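# Place the wooden crate onto its stand

## Task

Set the wooden crate down on its stand, never letting it drop along the way.

## Robot and tools

Setup: two arms, left_arm and right_arm, each a six-joint arm with a parallel two-finger gripper. All positions use the scene frame. Its origin sits at table-top height, halfway between the nominal arm bases. +z points up, +x points out over the table, and left_arm is on the +y side. These names do not match the sides of the images. Calibrated base positions: left_arm at (+0.045, +0.371, 0) m, yawed slightly (quat_wxyz +1.000, 0, 0, -0.006); right_arm at (-0.004, -0.233, 0) m (quat_wxyz +1.000, 0, 0, +0.001). A camera stand is fixed to the floor behind the arms. A loose object may occasionally get a short push from outside.

Gripper geometry: the fingers extend along the gripper's +z axis and close along its y axis. end_effector_position is the point between the finger pads, roughly 1 cm inside the fingertips.

execute_actions(actions, cameras): actions is a list of actions. Each action is a list of 1 to 15 rows, and each row is one 1/30 s control step. If an action has fewer than 15 rows, its final row repeats until 15 steps have run. Every row holds 14 numbers, each in [-1, 1]. The first 7 belong to left_arm: dx, dy, dz, rx, ry, rz, opening. The last 7 are the same for right_arm. All 14 are always required. dx to rz are offsets along the scene axes, measured from that arm's Hand target as it stood when the action began. They are not measured from the previous row. Each new action re-bases, so sending the same offset again moves the arm further. Scale: 1.0 equals 0.6 m, or 180 degrees. rx, ry, rz form a single rotation vector, turning the gripper about its Hand target position. Sending six zeros re-requests the current Hand target. opening is absolute: +1 is fully open (0.093 m) and -1 is closed. A 0 is a real command, so repeat the present value if you want a gripper unchanged. Images come back only when actions is empty or cameras names them. cameras can be ["all"], [] or a list of names. An unknown name makes the call invalid.

move(target, speed, blend, opening_speed, grip_force, blocking, cameras): drives each gripper in a straight line toward its target. target is either one 14-number row in the layout above, or a list of up to 15 such rows used as waypoints. Every waypoint is an offset from the same starting Hand target, not from the waypoint before it. speed is in m/s, range 0.002 to 2.9, default 0.25. Rotation rate is capped at twice that value in rad/s. Give one speed, or one per waypoint. blend, in metres, rounds the corners at intermediate waypoints. 0 means stop at each one. opening_speed is the rate of change on the -1..+1 scale per second, minimum 0.2. grip_force is the pad force limit in newtons, 10 to 50, given as one value or one per arm. It stays set until changed. Lower values make the fingers close slowly, about 8 s from fully open at 20. All paths finish together. Everything halts after 10 s even if short of target. Paths ignore obstacles and the other arm. Faster moves lag and stray more and hit harder. Stay away from an arm's own base, because passing near it can flip the shoulder posture. The result ends with a move: line giving the outcome (done, off_target, moving, held, fault) and any limits (paced = command clipped, held = steps withheld). blocking=false returns after about 0.5 s while the motion continues.

Other tools:
- wait(seconds): 0 to 10 s with commands held. It returns early if a running move ends.
- stop(): brakes a running move. Faster motion needs more distance to stop.
- zoom_image(camera, region): magnifies part of the newest image from cam_high, cam_low, cam_left_wrist or cam_right_wrist. region is [x0, y0, x1, y1] in pixels from the top-left, at most 504 by 504. Image sizes: cam_high 504x504, cam_low 504x504, cam_left_wrist 672x504, cam_right_wrist 672x504.
- read_manual(section="licences"): returns licence text only.
- finished_scene(scene): ends the scene (1 or 2) permanently. The crate must stay on the stand without being held.

Reading results: positions are in metres and orientations are quat_wxyz in the scene frame. These readings can be off by a few centimetres, more at long reach. Hand target is the last commanded pose after clipping, and later offsets start from it. Tool commands lists what each tool is currently being told. grip_measured is the gripper motor position on the opening scale. Joint positions end with the finger opening in metres. Joint velocities may show "within noise". Joint torques include the arm's own weight and carry offsets. Joints 1 to 3 wrap at ±28 N m.

Arm behaviour: the gripper often stops short of its target or sags and tilts under friction and gravity. Check its position and orientation after each motion and send the missing correction as an offset. Waiting does not close that gap. Orientation commands are limited to 40 degrees from the measured orientation per step. An arm blocked by contact keeps pushing until it is commanded back.

Gripping: the pads meet at about -0.94 on the grip scale. Each extra millimetre of object width adds about 0.0208. Readings may be biased high by up to 0.02. For a full-force hold on a rigid, flat object, command at least 0.24 below its width reading, and keep sending that value while holding. To release, send a value well above the width reading. Avoid large sudden drops in the command, which cause a brief force spike.

Things to avoid: dropping the crate, releasing it while it is still moving, slamming or hard pushes, hitting fixed objects, any collision or pinch between the two arms, strain on the wrist camera cables, and anything ending up off the table (that fails the task). Motor heat builds when holding loads, reaching far out, or pushing against something. A MOTOR HOT warning appears at 75 °C. At 90 °C the arm folds and goes idle. At 100 °C it goes limp. Time spent thinking also runs the scene clock.

Each tool is called as name(argument=value, ...) on one line, values as JSON.

## Session

execute_actions(actions=[])

Scene clock: 0.00 s.
left_arm: end_effector_position=(+0.2916, +0.1239, +0.2543) grip_measured=+1.000 end_effector_quat_wxyz=(+0.473, +0.097, +0.786, -0.387) | right_arm: end_effector_position=(+0.2979, -0.2274, +0.1571) grip_measured=+1.000 end_effector_quat_wxyz=(+0.550, +0.127, +0.823, +0.067)
Joint positions: left_arm=[-0.753 0.934 0.653 0.024 0.043 -0.552 0.093] | right_arm=[0.067 0.774 0.346 0.029 0.092 0.314 0.093]
Joint velocities: within noise
Joint torques (N m): no reading
Heat: left arm: 34 °C; right arm: 34 °C.
Hand target: left_arm +0.2915, +0.1239, +0.2565; +0.473, +0.097, +0.785, -0.388 | right_arm +0.2984, -0.2274, +0.1597; +0.551, +0.127, +0.822, +0.068
Tool commands: left_gripper/opening=+1.0 right_gripper/opening=+1.0

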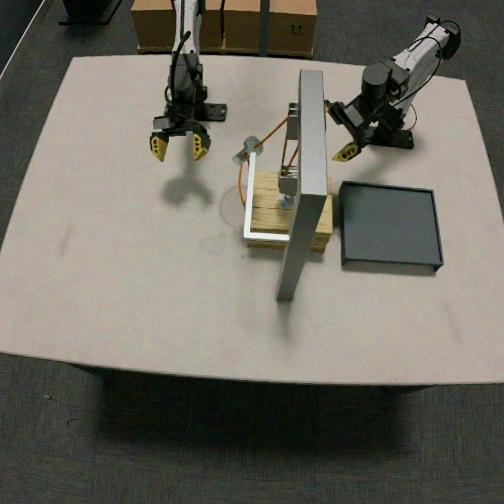

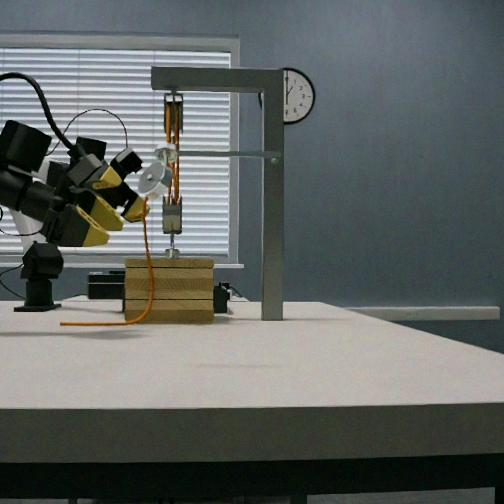

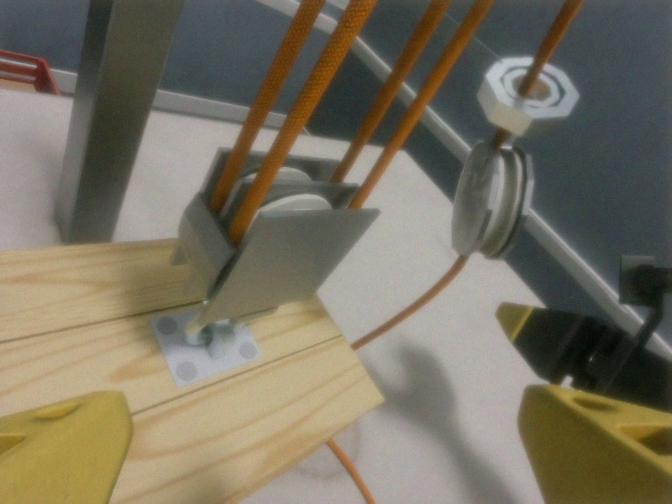

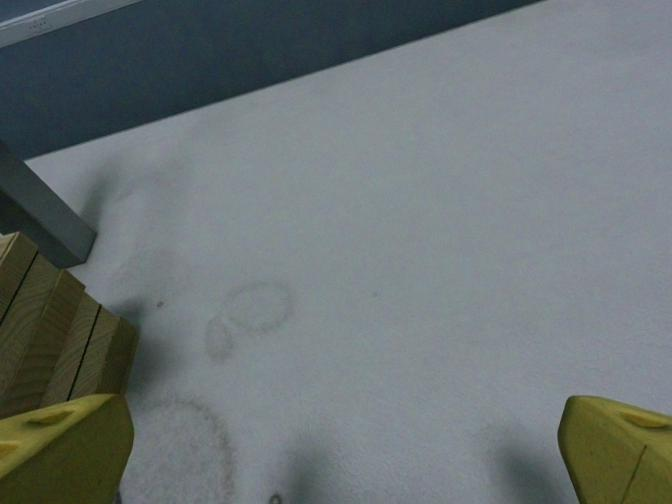

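zoom_image(camera="cam_high", region=[200, 60, 460, 310])

zoom_image(camera="cam_low", region=[0, 50, 340, 350])

zoom_image(camera="cam_left_wrist", region=[150, 0, 654, 504])

Scaled by 1.938.

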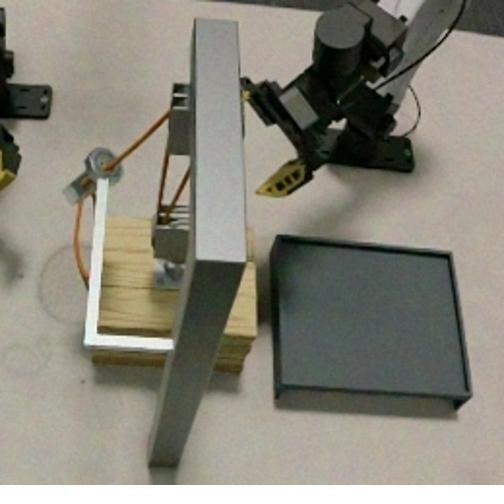

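Scaled by 1.482.

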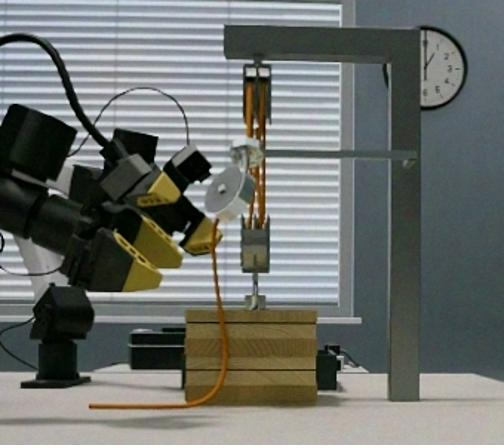

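Scaled by 1.000.

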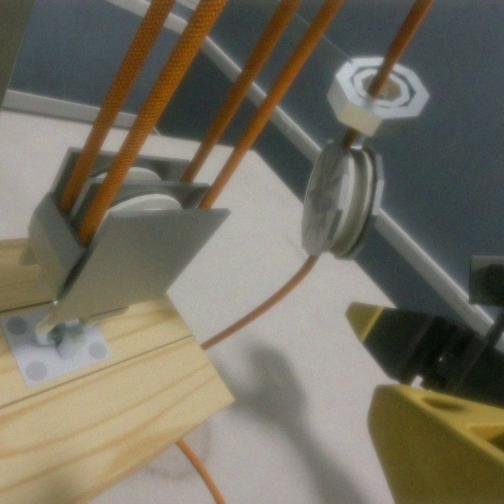

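move(target=[-0.119, 0.293, 0.1225, 0.1722, -0.0412, 0.1983, 1, -0.1307, -0.0877, 0.1838, -0.0625, -0.0925, 0.2267, 1], cameras=["all"])

Scene clock: 49.47 s.
left_arm: end_effector_position=(+0.2204, +0.2997, +0.3236) grip_measured=+1.000 end_effector_quat_wxyz=(+0.571, +0.005, +0.821, +0.005) | right_arm: end_effector_position=(+0.2192, -0.2774, +0.2665) grip_measured=+1.000 end_effector_quat_wxyz=(+0.614, -0.217, +0.734, +0.194)
Joint positions: left_arm=[-1.315 0.765 1.152 -1.386 -1.144 -0.941 0.093] | right_arm=[-1.015 1.202 0.995 -1.566 -1.394 -1.759 0.093]
Joint torques (N m): left_arm=[-0.53 1.7 7.91 1.08 -0.63 -0.14] | right_arm=[0.08 -1.06 8.9 -0.01 -0.54 -0.21]
Heat: left arm: 37 °C; right arm: 39 °C.
Hand target: left_arm +0.2201, +0.2997, +0.3300; +0.574, +0.000, +0.819, +0.001 | right_arm +0.2200, -0.2800, +0.2700; +0.613, -0.230, +0.731, +0.193
Off the commanded pose: left_arm 0.006 m, 1 deg | right_arm 0.004 m, 2 deg.
joint sent to its limit (right arm) — joint 4 (wrist pitch), lower limit. The joint targets still meet the commanded pose.
move: done

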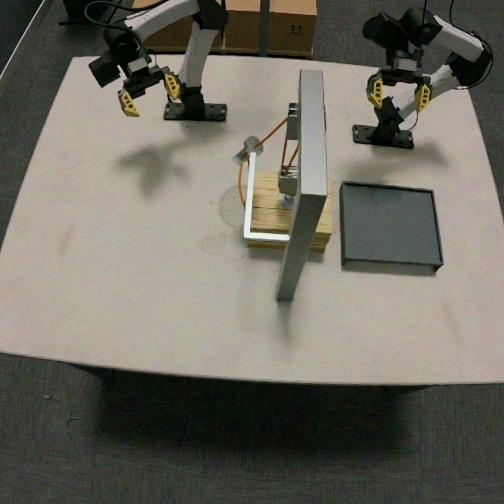

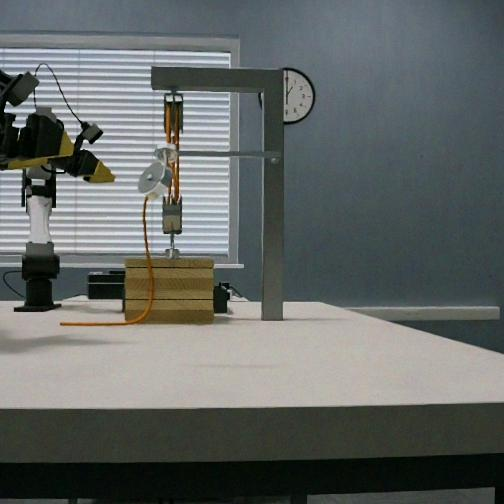

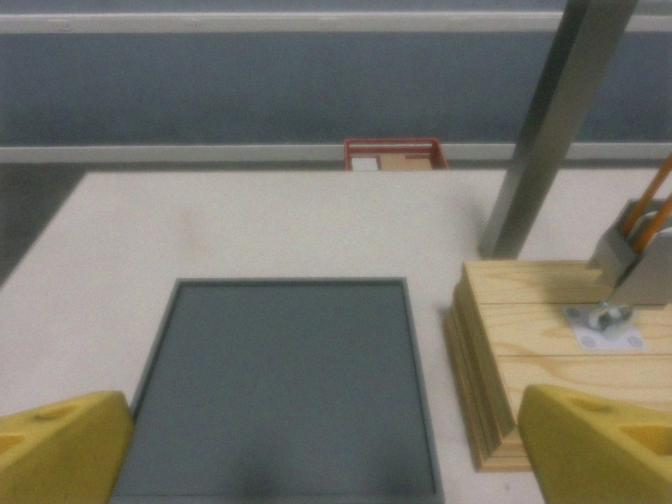

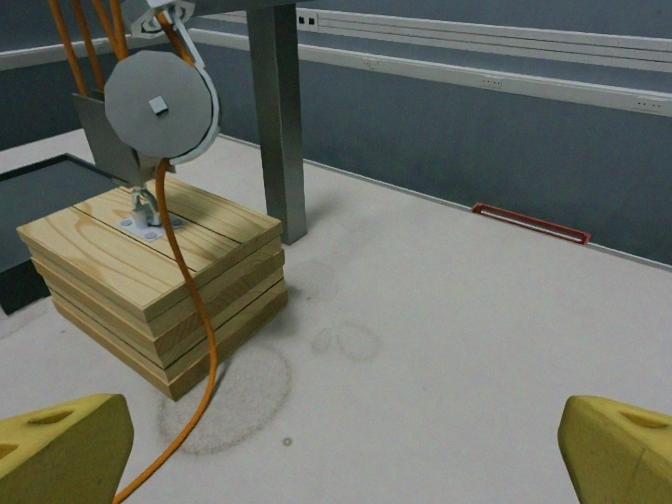

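zoom_image(camera="cam_right_wrist", region=[0, 0, 320, 260])

zoom_image(camera="cam_left_wrist", region=[90, 240, 490, 504])

zoom_image(camera="cam_low", region=[60, 60, 300, 340])

zoom_image(camera="cam_high", region=[220, 60, 350, 260])

Scaled by 1.575.

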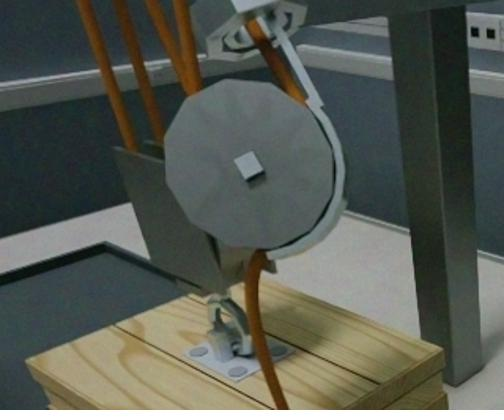

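Scaled by 1.260.

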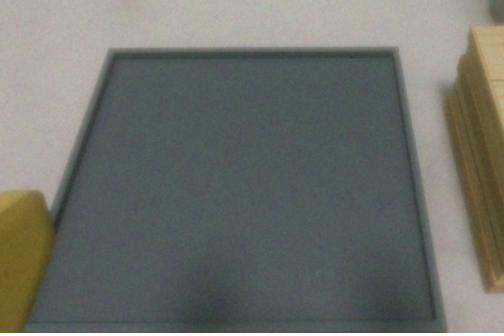

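Scaled by 1.800.

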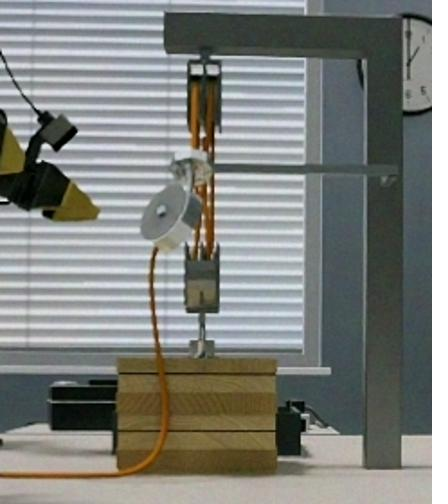

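Scaled by 2.520.

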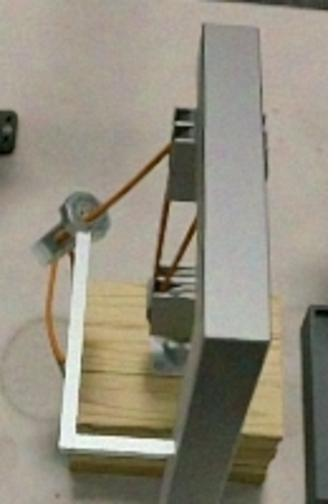

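move(target=[0.2565, 0.4338, -0.3, -0.4262, 0.4251, 0.3571, 1, 0.0467, 0.305, -0.1667, 0.0159, -0.0227, 0, 1], cameras=["all"], speed=0.3)

Scene clock: 163.43 s.
left_arm: end_effector_position=(+0.3712, +0.5576, +0.1502) grip_measured=+1.000 end_effector_quat_wxyz=(+0.075, +0.700, -0.682, +0.197) | right_arm: end_effector_position=(+0.2487, -0.0971, +0.1760) grip_measured=+1.000 end_effector_quat_wxyz=(+0.648, -0.227, +0.699, +0.201)
Joint positions: left_arm=[0.71 2.072 1.959 -1.576 0.408 -0.875 0.093] | right_arm=[0.321 0.632 0.094 0.454 -0.29 -0.037 0.093]
Joint torques (N m): left_arm=[0.28 -9.7 8.16 -0.01 0.35 -0.12] | right_arm=[0.58 0.98 7.09 2.43 0.21 0.06]
Heat: left arm: 40 °C; right arm: 42 °C.
Hand target: left_arm +0.3740, +0.5601, +0.1501; +0.183, +0.683, -0.683, +0.183 | right_arm +0.2480, -0.0970, +0.1700; +0.645, -0.221, +0.703, +0.203
Off the commanded pose: left_arm 0.004 m, 13 deg | right_arm 0.006 m, 1 deg.
joint sent to its limit (left arm) — joint 4 (wrist pitch), lower limit. The joint targets are off in orientation, not in position.
move: off_target (left_arm)

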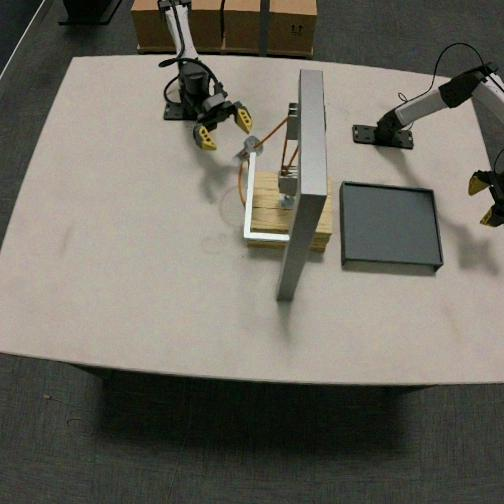

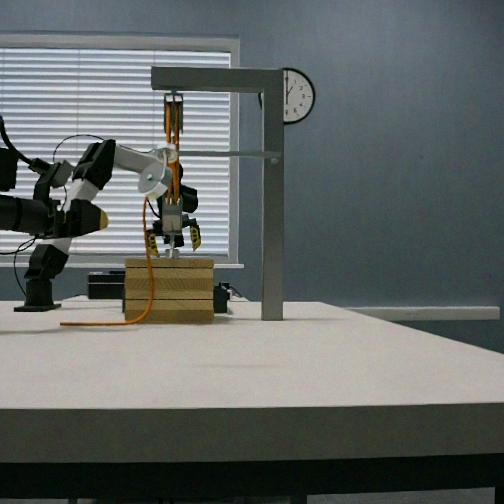

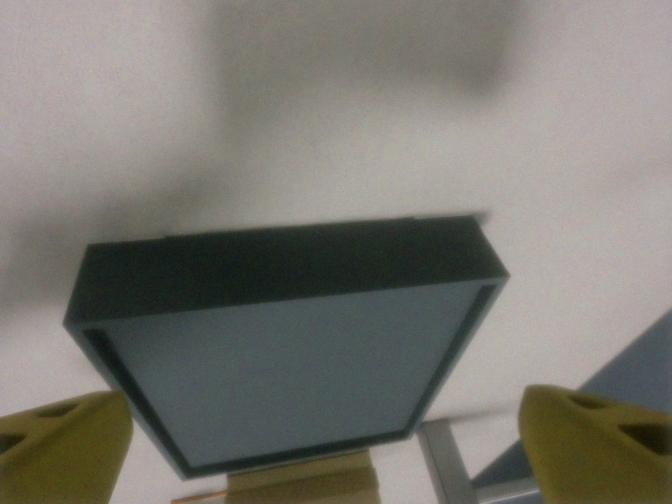

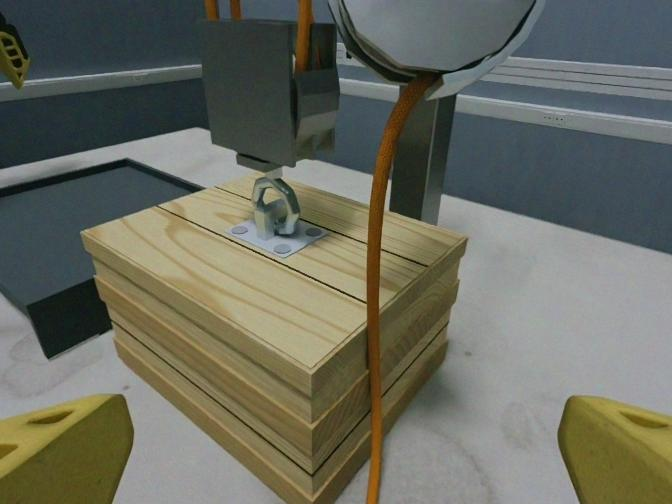

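move(target=[0,0,0,0,0,0,1, 0.145, 0.07, -0.0083, 0, 0, 0, 1], cameras=["cam_right_wrist","cam_low","cam_high"], speed=0.2)

Scene clock: 179.63 s.
left_arm: end_effector_position=(+0.3713, +0.5576, +0.1502) grip_measured=+1.000 end_effector_quat_wxyz=(+0.075, +0.700, -0.682, +0.197) | right_arm: end_effector_position=(+0.3291, -0.0585, +0.1576) grip_measured=+1.000 end_effector_quat_wxyz=(+0.637, -0.227, +0.709, +0.201)
Joint positions: left_arm=[0.71 2.072 1.959 -1.576 0.409 -0.875 0.093] | right_arm=[0.374 1.381 0.296 0.973 -0.239 -0.03 0.093]
Joint torques (N m): left_arm=[0.28 -9.72 8.18 -0.01 0.36 -0.12] | right_arm=[0.95 -2.28 9.21 2.51 0.19 0.02]
Heat: left arm: 42 °C; right arm: 42 °C.
Hand target: left_arm +0.3740, +0.5601, +0.1501; +0.183, +0.683, -0.683, +0.183 | right_arm +0.3350, -0.0550, +0.1650; +0.645, -0.221, +0.703, +0.203
Off the commanded pose: left_arm 0.004 m, 13 deg | right_arm 0.010 m, 1 deg.
joint sent to its limit (left arm) — joint 4 (wrist pitch), lower limit. The joint targets are off in orientation, not in position.
move: off_target (left_arm)
Images, in order (width x height): cam_high 504x504, cam_low 504x504, cam_right_wrist 672x504.

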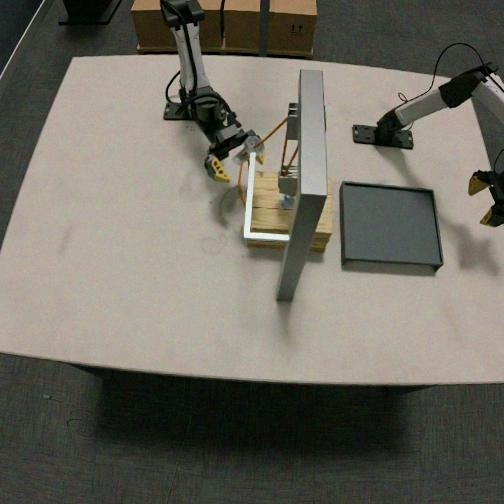

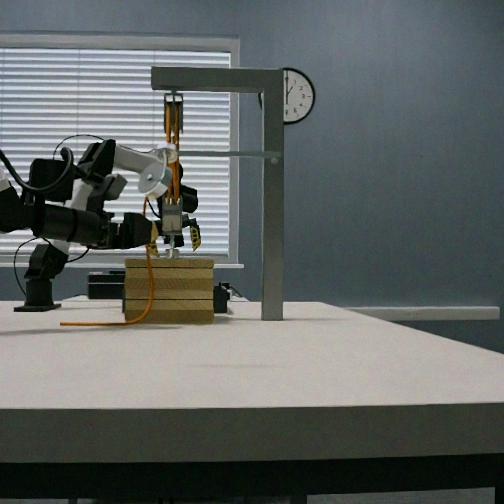

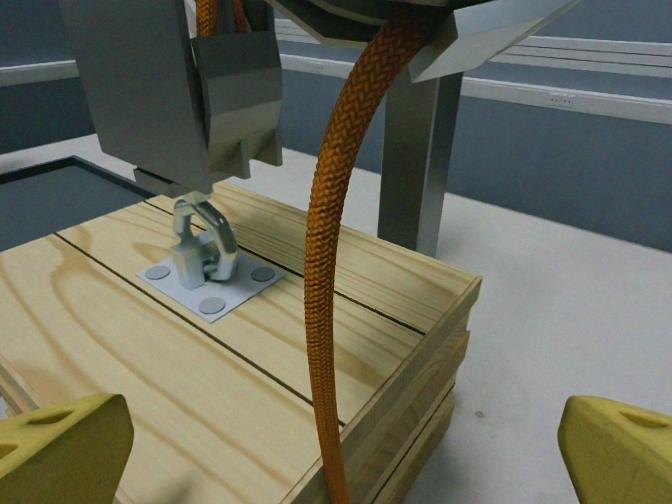

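zoom_image(camera="cam_low", region=[100, 150, 220, 340])

zoom_image(camera="cam_high", region=[190, 110, 310, 230])

Scaled by 2.653.

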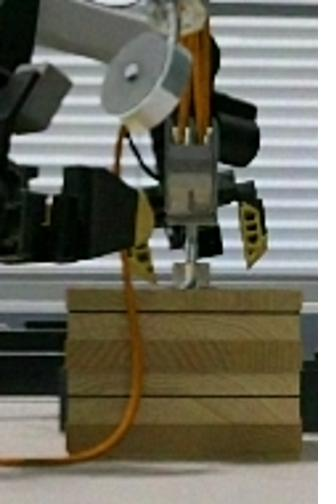

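Scaled by 4.200.

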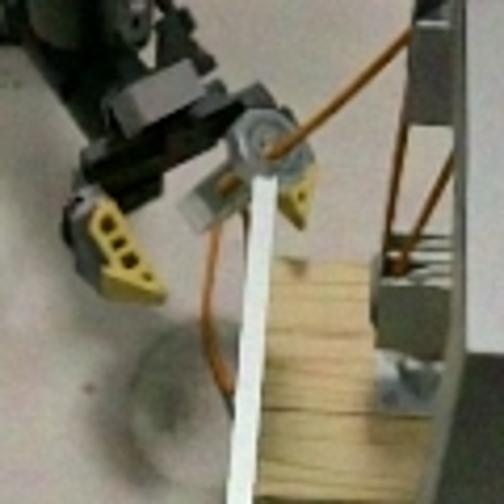

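move(target=[0,0,0,0,0,0,1, 0.04, 0.0275, 0.0117, 0, 0, 0, 1], cameras=["cam_right_wrist","cam_low"], speed=0.15)

zoom_image(camera="cam_low", region=[100, 150, 220, 340])

Scene clock: 197.30 s.
left_arm: end_effector_position=(+0.3713, +0.5576, +0.1502) grip_measured=+1.000 end_effector_quat_wxyz=(+0.075, +0.700, -0.682, +0.197) | right_arm: end_effector_position=(+0.3539, -0.0417, +0.1712) grip_measured=+1.000 end_effector_quat_wxyz=(+0.646, -0.227, +0.701, +0.202)
Joint positions: left_arm=[0.71 2.072 1.959 -1.576 0.409 -0.875 0.093] | right_arm=[0.4 1.474 0.413 0.974 -0.214 -0.028 0.093]
Joint torques (N m): left_arm=[0.27 -9.7 8.24 -0.01 0.35 -0.11] | right_arm=[0.94 -3.17 9.43 2.29 0.18 0.09]
Heat: left arm: 42 °C; right arm: 42 °C.
Hand target: left_arm +0.3740, +0.5601, +0.1501; +0.183, +0.683, -0.683, +0.183 | right_arm +0.3590, -0.0384, +0.1720; +0.644, -0.221, +0.703, +0.203
Off the commanded pose: left_arm 0.004 m, 13 deg | right_arm 0.006 m, 1 deg.
joint sent to its limit (left arm) — joint 4 (wrist pitch), lower limit. The joint targets are off in orientation, not in position.
move: off_target (left_arm)
Images, in order (width x height): cam_low 504x504, cam_right_wrist 672x504.

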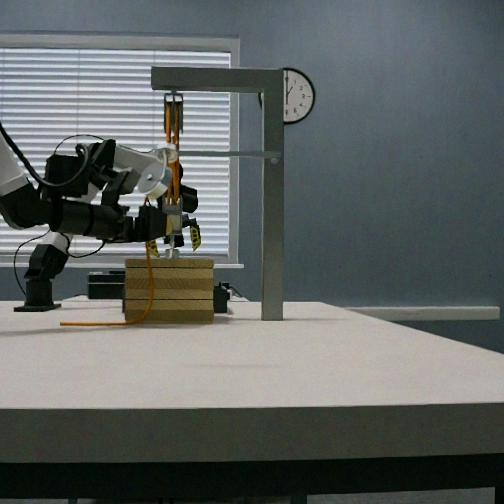

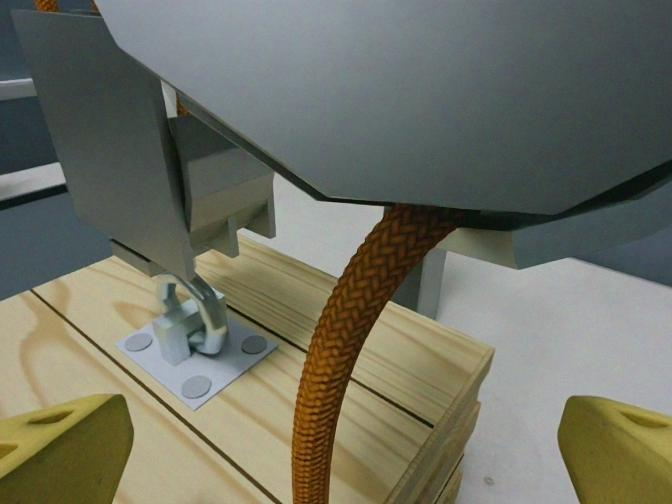

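Scaled by 2.653.

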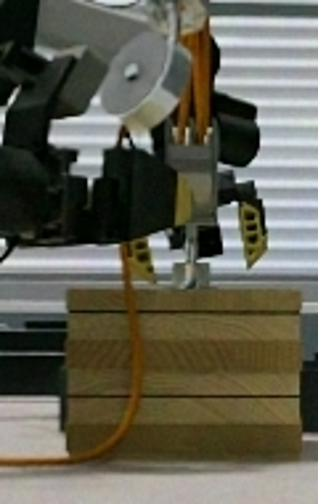

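move(target=[[0,0,0,0,0,0,1, -0.0137, -0.0096, 0, 0, 0, 0, 1],[0,0,0,0,0,0,1, -0.0137, -0.0096, 0, 0, 0, 0, -1]], cameras=["cam_right_wrist","cam_low"], speed=0.15)

zoom_image(camera="cam_right_wrist", region=[200, 200, 500, 504])

Scene clock: 218.20 s.
left_arm: end_effector_position=(+0.3713, +0.5576, +0.1502) grip_measured=+1.000 end_effector_quat_wxyz=(+0.075, +0.700, -0.682, +0.197) | right_arm: end_effector_position=(+0.3540, -0.0418, +0.1708) grip_measured=-0.959 end_effector_quat_wxyz=(+0.645, -0.226, +0.701, +0.202)
Joint positions: left_arm=[0.71 2.072 1.959 -1.576 0.409 -0.875 0.093] | right_arm=[0.4 1.474 0.413 0.972 -0.213 -0.028 0]
Joint torques (N m): left_arm=[0.29 -9.72 8.2 -0.02 0.34 -0.11] | right_arm=[-0.01 -6.17 5.67 2.24 0.04 0.01]
Heat: left arm: 43 °C; right arm: 42 °C.
Hand target: left_arm +0.3740, +0.5601, +0.1501; +0.183, +0.683, -0.683, +0.183 | right_arm +0.3508, -0.0442, +0.1720; +0.644, -0.221, +0.703, +0.203
Off the commanded pose: left_arm 0.004 m, 13 deg | right_arm 0.004 m, 1 deg.
joint sent to its limit (left arm) — joint 4 (wrist pitch), lower limit. The joint targets are off in orientation, not in position.
move: off_target (left_arm)
Images, in order (width x height): cam_low 504x504, cam_right_wrist 672x504.

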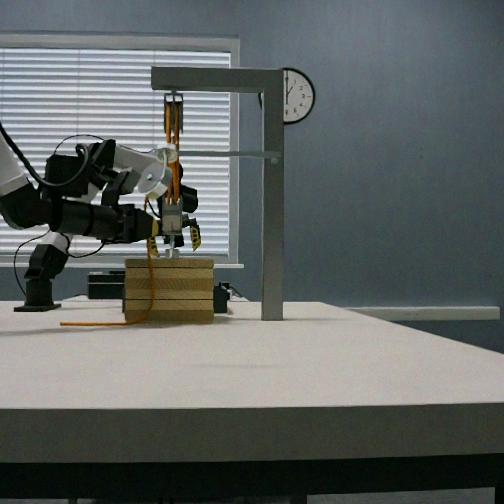

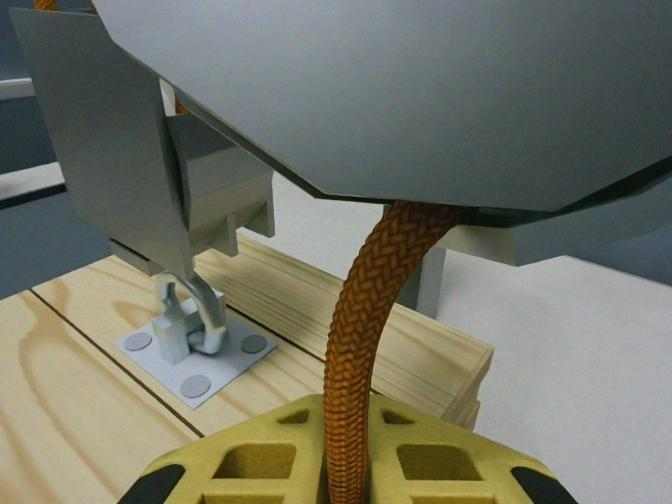

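Scaled by 1.658.

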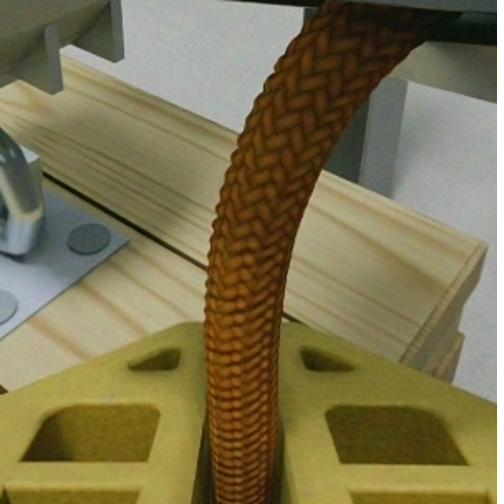

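move(target=[0,0,0,0,0,0,1, -0.0263, -0.1597, -0.07, 0, 0, 0, -1], cameras=["all"], speed=0.08)

Scene clock: 232.33 s.
left_arm: end_effector_position=(+0.3713, +0.5576, +0.1502) grip_measured=+1.000 end_effector_quat_wxyz=(+0.075, +0.700, -0.682, +0.197) | right_arm: end_effector_position=(+0.3275, -0.1180, +0.1976) grip_measured=-0.963 end_effector_quat_wxyz=(+0.720, -0.268, +0.606, +0.207)
Joint positions: left_arm=[0.71 2.072 1.959 -1.576 0.409 -0.875 0.093] | right_arm=[0.035 1.461 0.235 1.381 -0.655 -0.042 0]
Joint torques (N m): left_arm=[0.31 -9.72 8.17 -0.01 0.35 -0.11] | right_arm=[-4.41 -0.53 -0.58 0.43 0.52 -0.08]
Heat: left arm: 43 °C; right arm: 41 °C.
Hand target: left_arm +0.3740, +0.5601, +0.1501; +0.183, +0.683, -0.683, +0.183 | right_arm +0.3350, -0.1401, +0.1300; +0.644, -0.221, +0.703, +0.203
Off the commanded pose: left_arm 0.004 m, 13 deg | right_arm 0.072 m, 15 deg.
joint sent to its limit (left arm) — joint 4 (wrist pitch), lower limit. The joint targets are off in orientation, not in position.
move: off_target (left_arm, right_arm)

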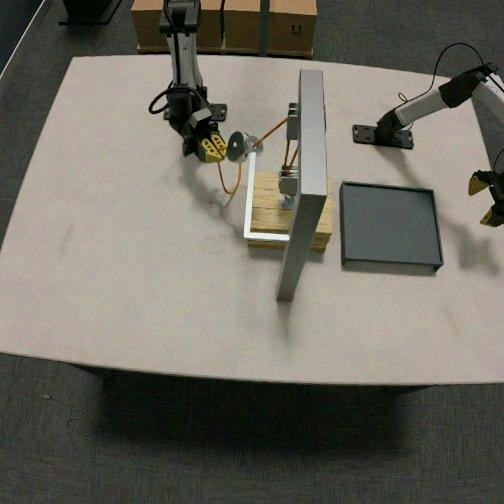

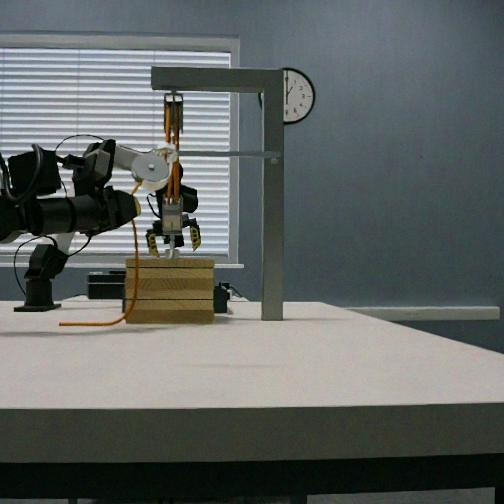

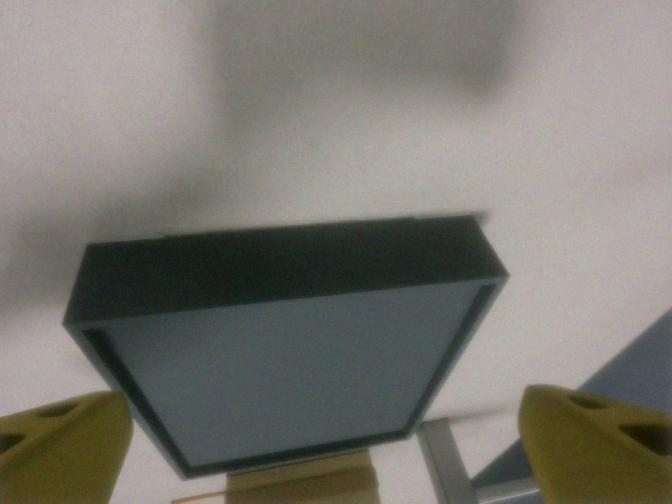

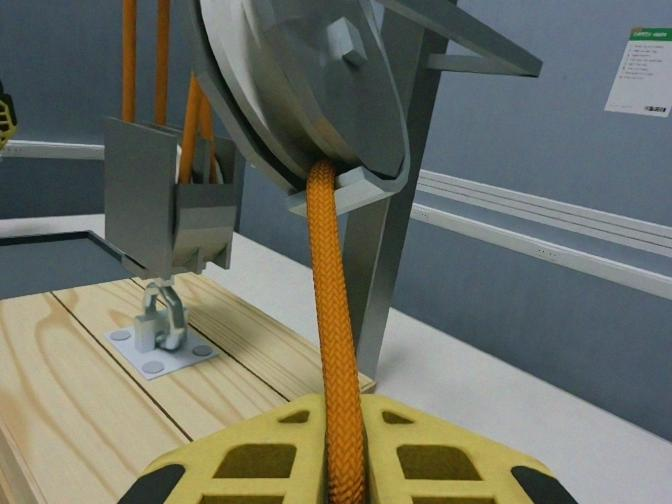

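move(target=[0,0,0,0,0,0,1, -0.0583, -0.2667, -0.0833, 0.0356, -0.0428, 0.0557, -1], cameras=["all"], speed=0.08)

Scene clock: 251.07 s.
left_arm: end_effector_position=(+0.3713, +0.5576, +0.1502) grip_measured=+1.000 end_effector_quat_wxyz=(+0.075, +0.700, -0.682, +0.197) | right_arm: end_effector_position=(+0.3020, -0.2749, +0.0907) grip_measured=-0.964 end_effector_quat_wxyz=(+0.647, -0.296, +0.644, +0.282)
Joint positions: left_arm=[0.71 2.072 1.959 -1.576 0.409 -0.875 0.093] | right_arm=[-0.715 2.009 0.406 1.403 -1.556 -0.218 0]
Joint torques (N m): left_arm=[0.29 -9.7 8.17 0 0.35 -0.12] | right_arm=[-6.83 -1.8 4 1.67 -0.06 -0.09]
Heat: left arm: 44 °C; right arm: 39 °C.
Hand target: left_arm +0.3740, +0.5601, +0.1501; +0.183, +0.683, -0.683, +0.183 | right_arm +0.3000, -0.3000, +0.0799; +0.681, -0.259, +0.624, +0.282
Off the commanded pose: left_arm 0.004 m, 13 deg | right_arm 0.027 m, 6 deg.
joint read past its limit (right arm) — joint 5 (wrist yaw), lower limit.
joint sent to its limit (left arm) — joint 4 (wrist pitch), lower limit. The joint targets are off in orientation, not in position.
joint sent to its limit (right arm) — joint 5 (wrist yaw), lower limit. The joint targets are off in orientation, not in position.
move: off_target (left_arm, right_arm)

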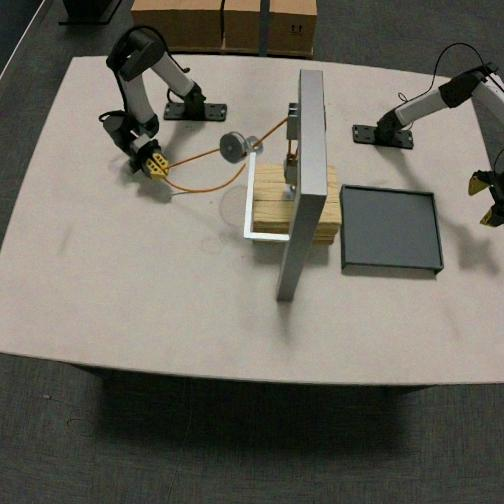

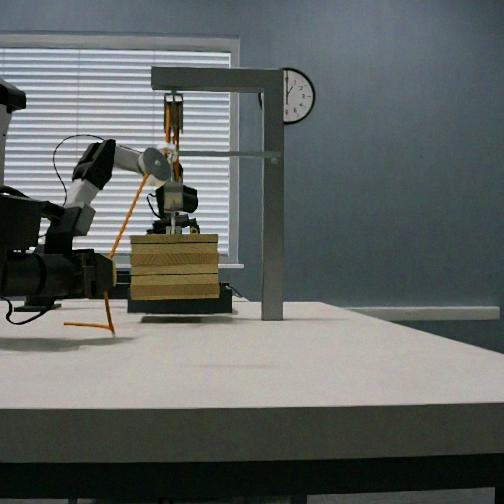

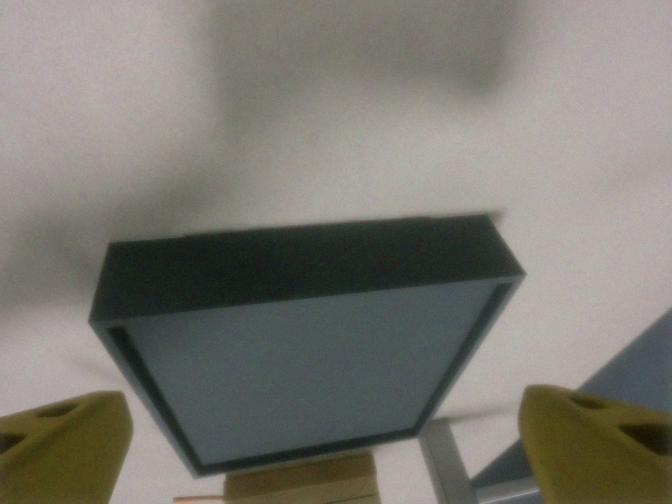

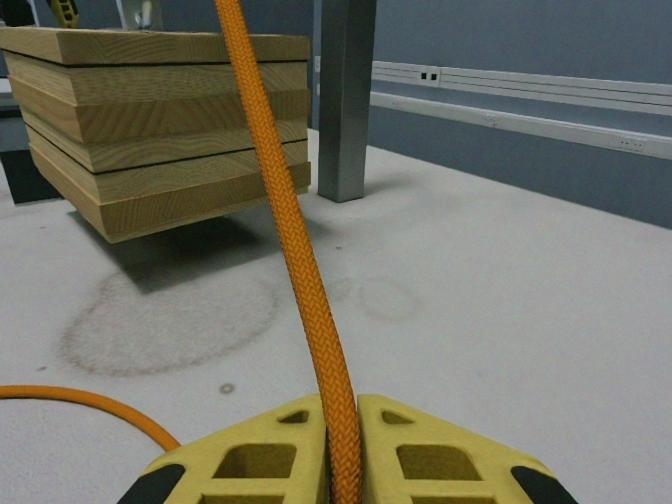

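move(target=[0.0267, -0.0583, -0.1833, 0.0556, 0, 0, 1, 0.05, -0.2, 0, -0.0138, 0.0244, -0.1667, -1], cameras=["all"], speed=0.1)

Scene clock: 279.73 s.
left_arm: end_effector_position=(+0.3926, +0.5265, +0.0528) grip_measured=+1.000 end_effector_quat_wxyz=(+0.110, +0.692, -0.701, +0.132) | right_arm: end_effector_position=(+0.3009, -0.3353, +0.1030) grip_measured=-0.964 end_effector_quat_wxyz=(+0.673, -0.248, +0.664, +0.212)
Joint positions: left_arm=[0.566 2.165 1.733 -1.301 0.307 -0.98 0.093] | right_arm=[-0.877 1.982 0.452 1.402 -1.538 -0.18 0]
Joint torques (N m): left_arm=[-0.36 -10.09 4.85 0.12 0.1 -0.11] | right_arm=[-10.62 -1.83 6.39 1.45 2.6 0.24]
Heat: left arm: 44 °C; right arm: 38 °C.
Hand target: left_arm +0.3901, +0.5251, +0.0400; +0.123, +0.696, -0.696, +0.123 | right_arm +0.3300, -0.4200, +0.0800; +0.701, -0.092, +0.701, +0.092
Off the commanded pose: left_arm 0.013 m, 2 deg | right_arm 0.092 m, 23 deg.
move: off_target (left_arm, right_arm)

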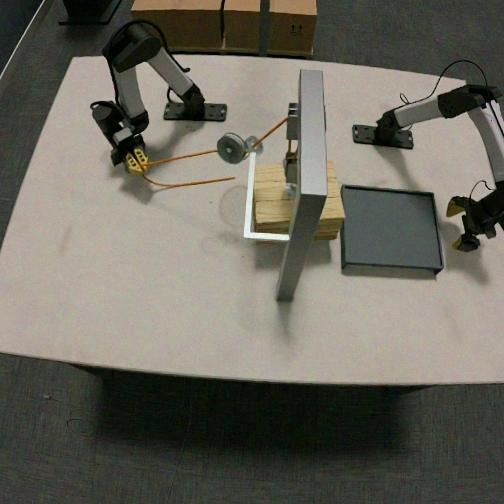

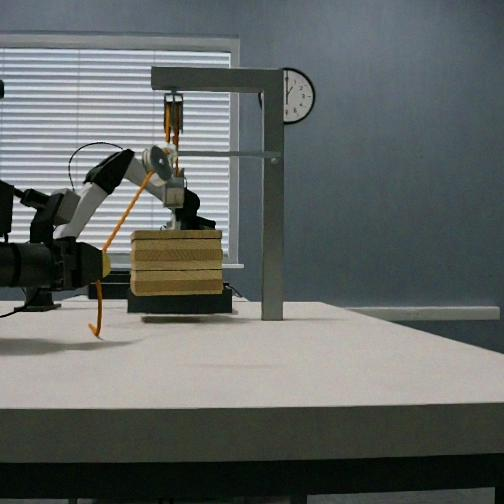

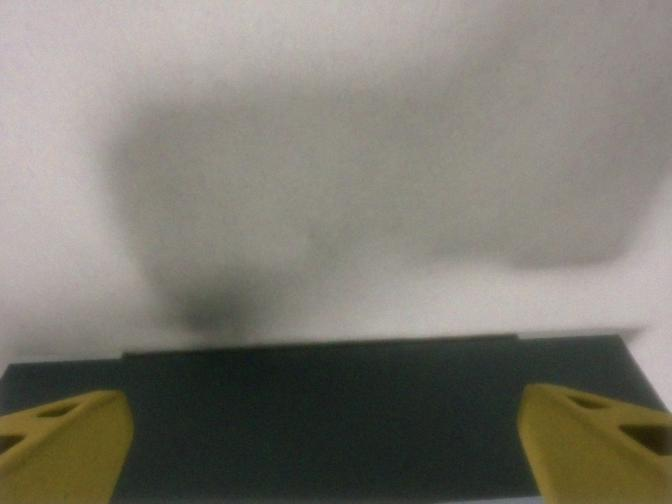

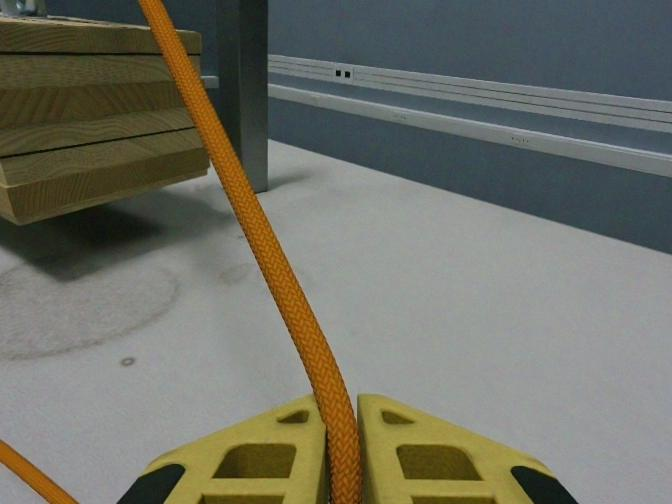

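zoom_image(camera="cam_low", region=[80, 200, 280, 350])

zoom_image(camera="cam_high", region=[200, 130, 460, 290])

Scaled by 2.520.

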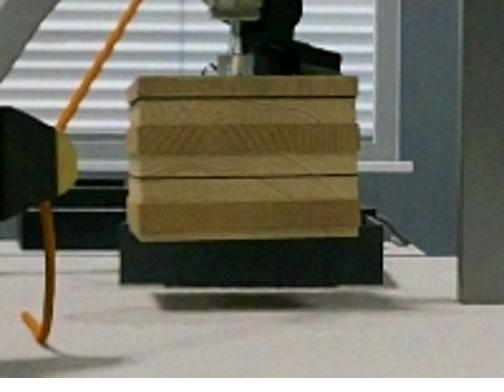

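Scaled by 1.938.

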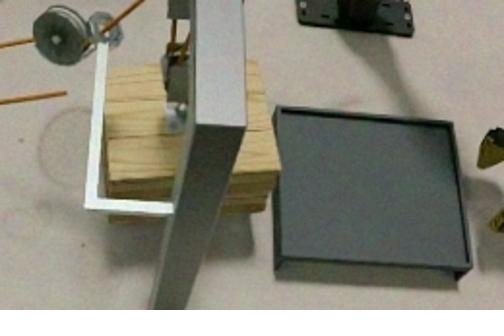

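move(target=[0,0,0,0,0,0,1, 0.0167, -0.1833, 0, 0, 0, 0, -1], cameras=["all"], speed=0.1)

zoom_image(camera="cam_low", region=[80, 200, 280, 350])

Scene clock: 303.33 s.
left_arm: end_effector_position=(+0.3927, +0.5266, +0.0528) grip_measured=+1.000 end_effector_quat_wxyz=(+0.110, +0.692, -0.701, +0.132) | right_arm: end_effector_position=(+0.3368, -0.4529, +0.0990) grip_measured=-0.964 end_effector_quat_wxyz=(+0.688, -0.218, +0.672, +0.163)
Joint positions: left_arm=[0.566 2.165 1.733 -1.3 0.306 -0.98 0.093] | right_arm=[-1.003 2.227 0.869 1.395 -1.548 -0.043 0]
Joint torques (N m): left_arm=[-0.34 -10.11 4.89 0.12 0.09 -0.11] | right_arm=[-9.69 -4.18 8.8 1.14 1.89 0.26]
Heat: left arm: 42 °C; right arm: 39 °C.
Hand target: left_arm +0.3901, +0.5251, +0.0400; +0.123, +0.696, -0.696, +0.123 | right_arm +0.3399, -0.5301, +0.0800; +0.701, -0.092, +0.701, +0.092
Off the commanded pose: left_arm 0.013 m, 2 deg | right_arm 0.079 m, 17 deg.
move: off_target (left_arm, right_arm)

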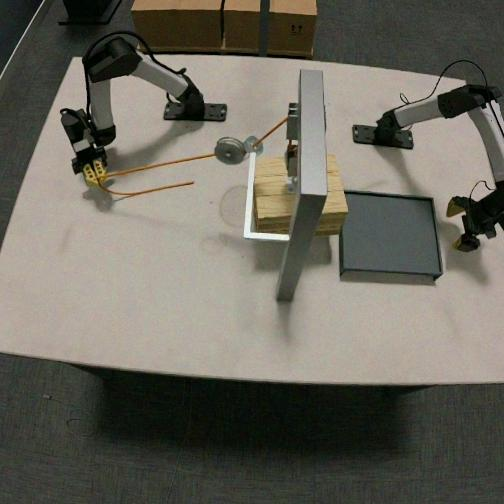

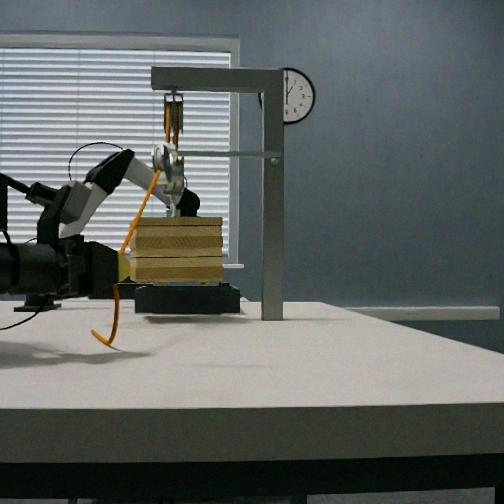

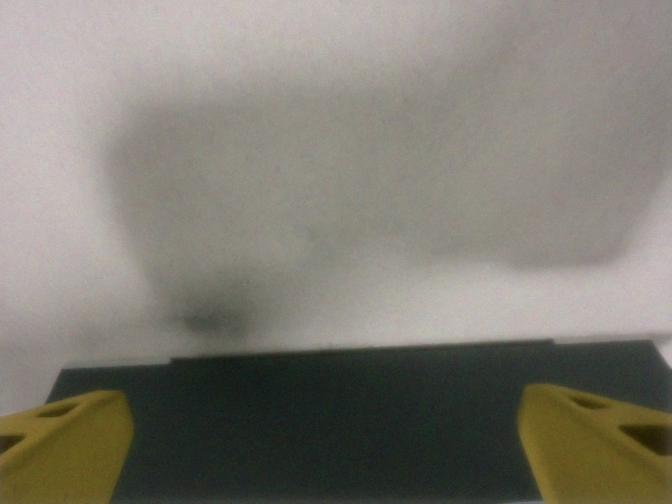

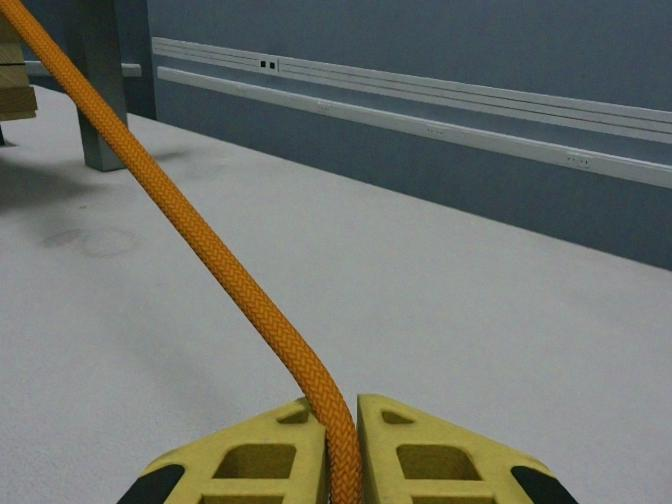

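Scaled by 2.520.

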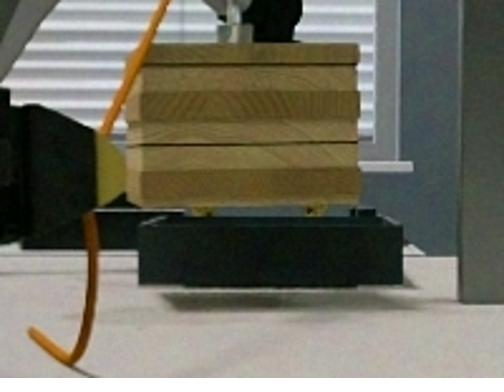

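zoom_image(camera="cam_high", region=[220, 60, 460, 300])

zoom_image(camera="cam_low", region=[110, 130, 250, 330])

Scaled by 2.100.

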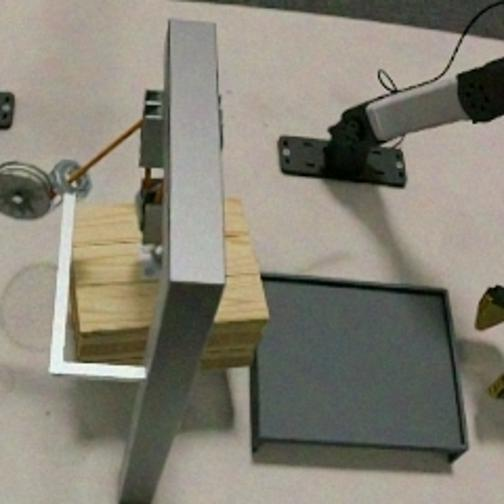

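Scaled by 2.520.

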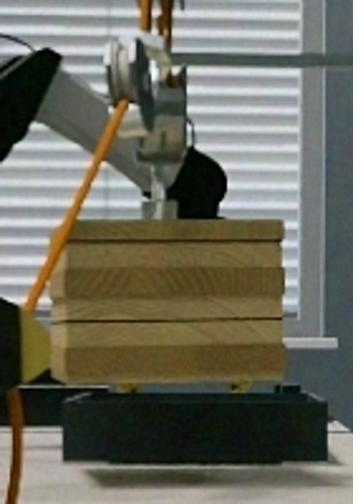

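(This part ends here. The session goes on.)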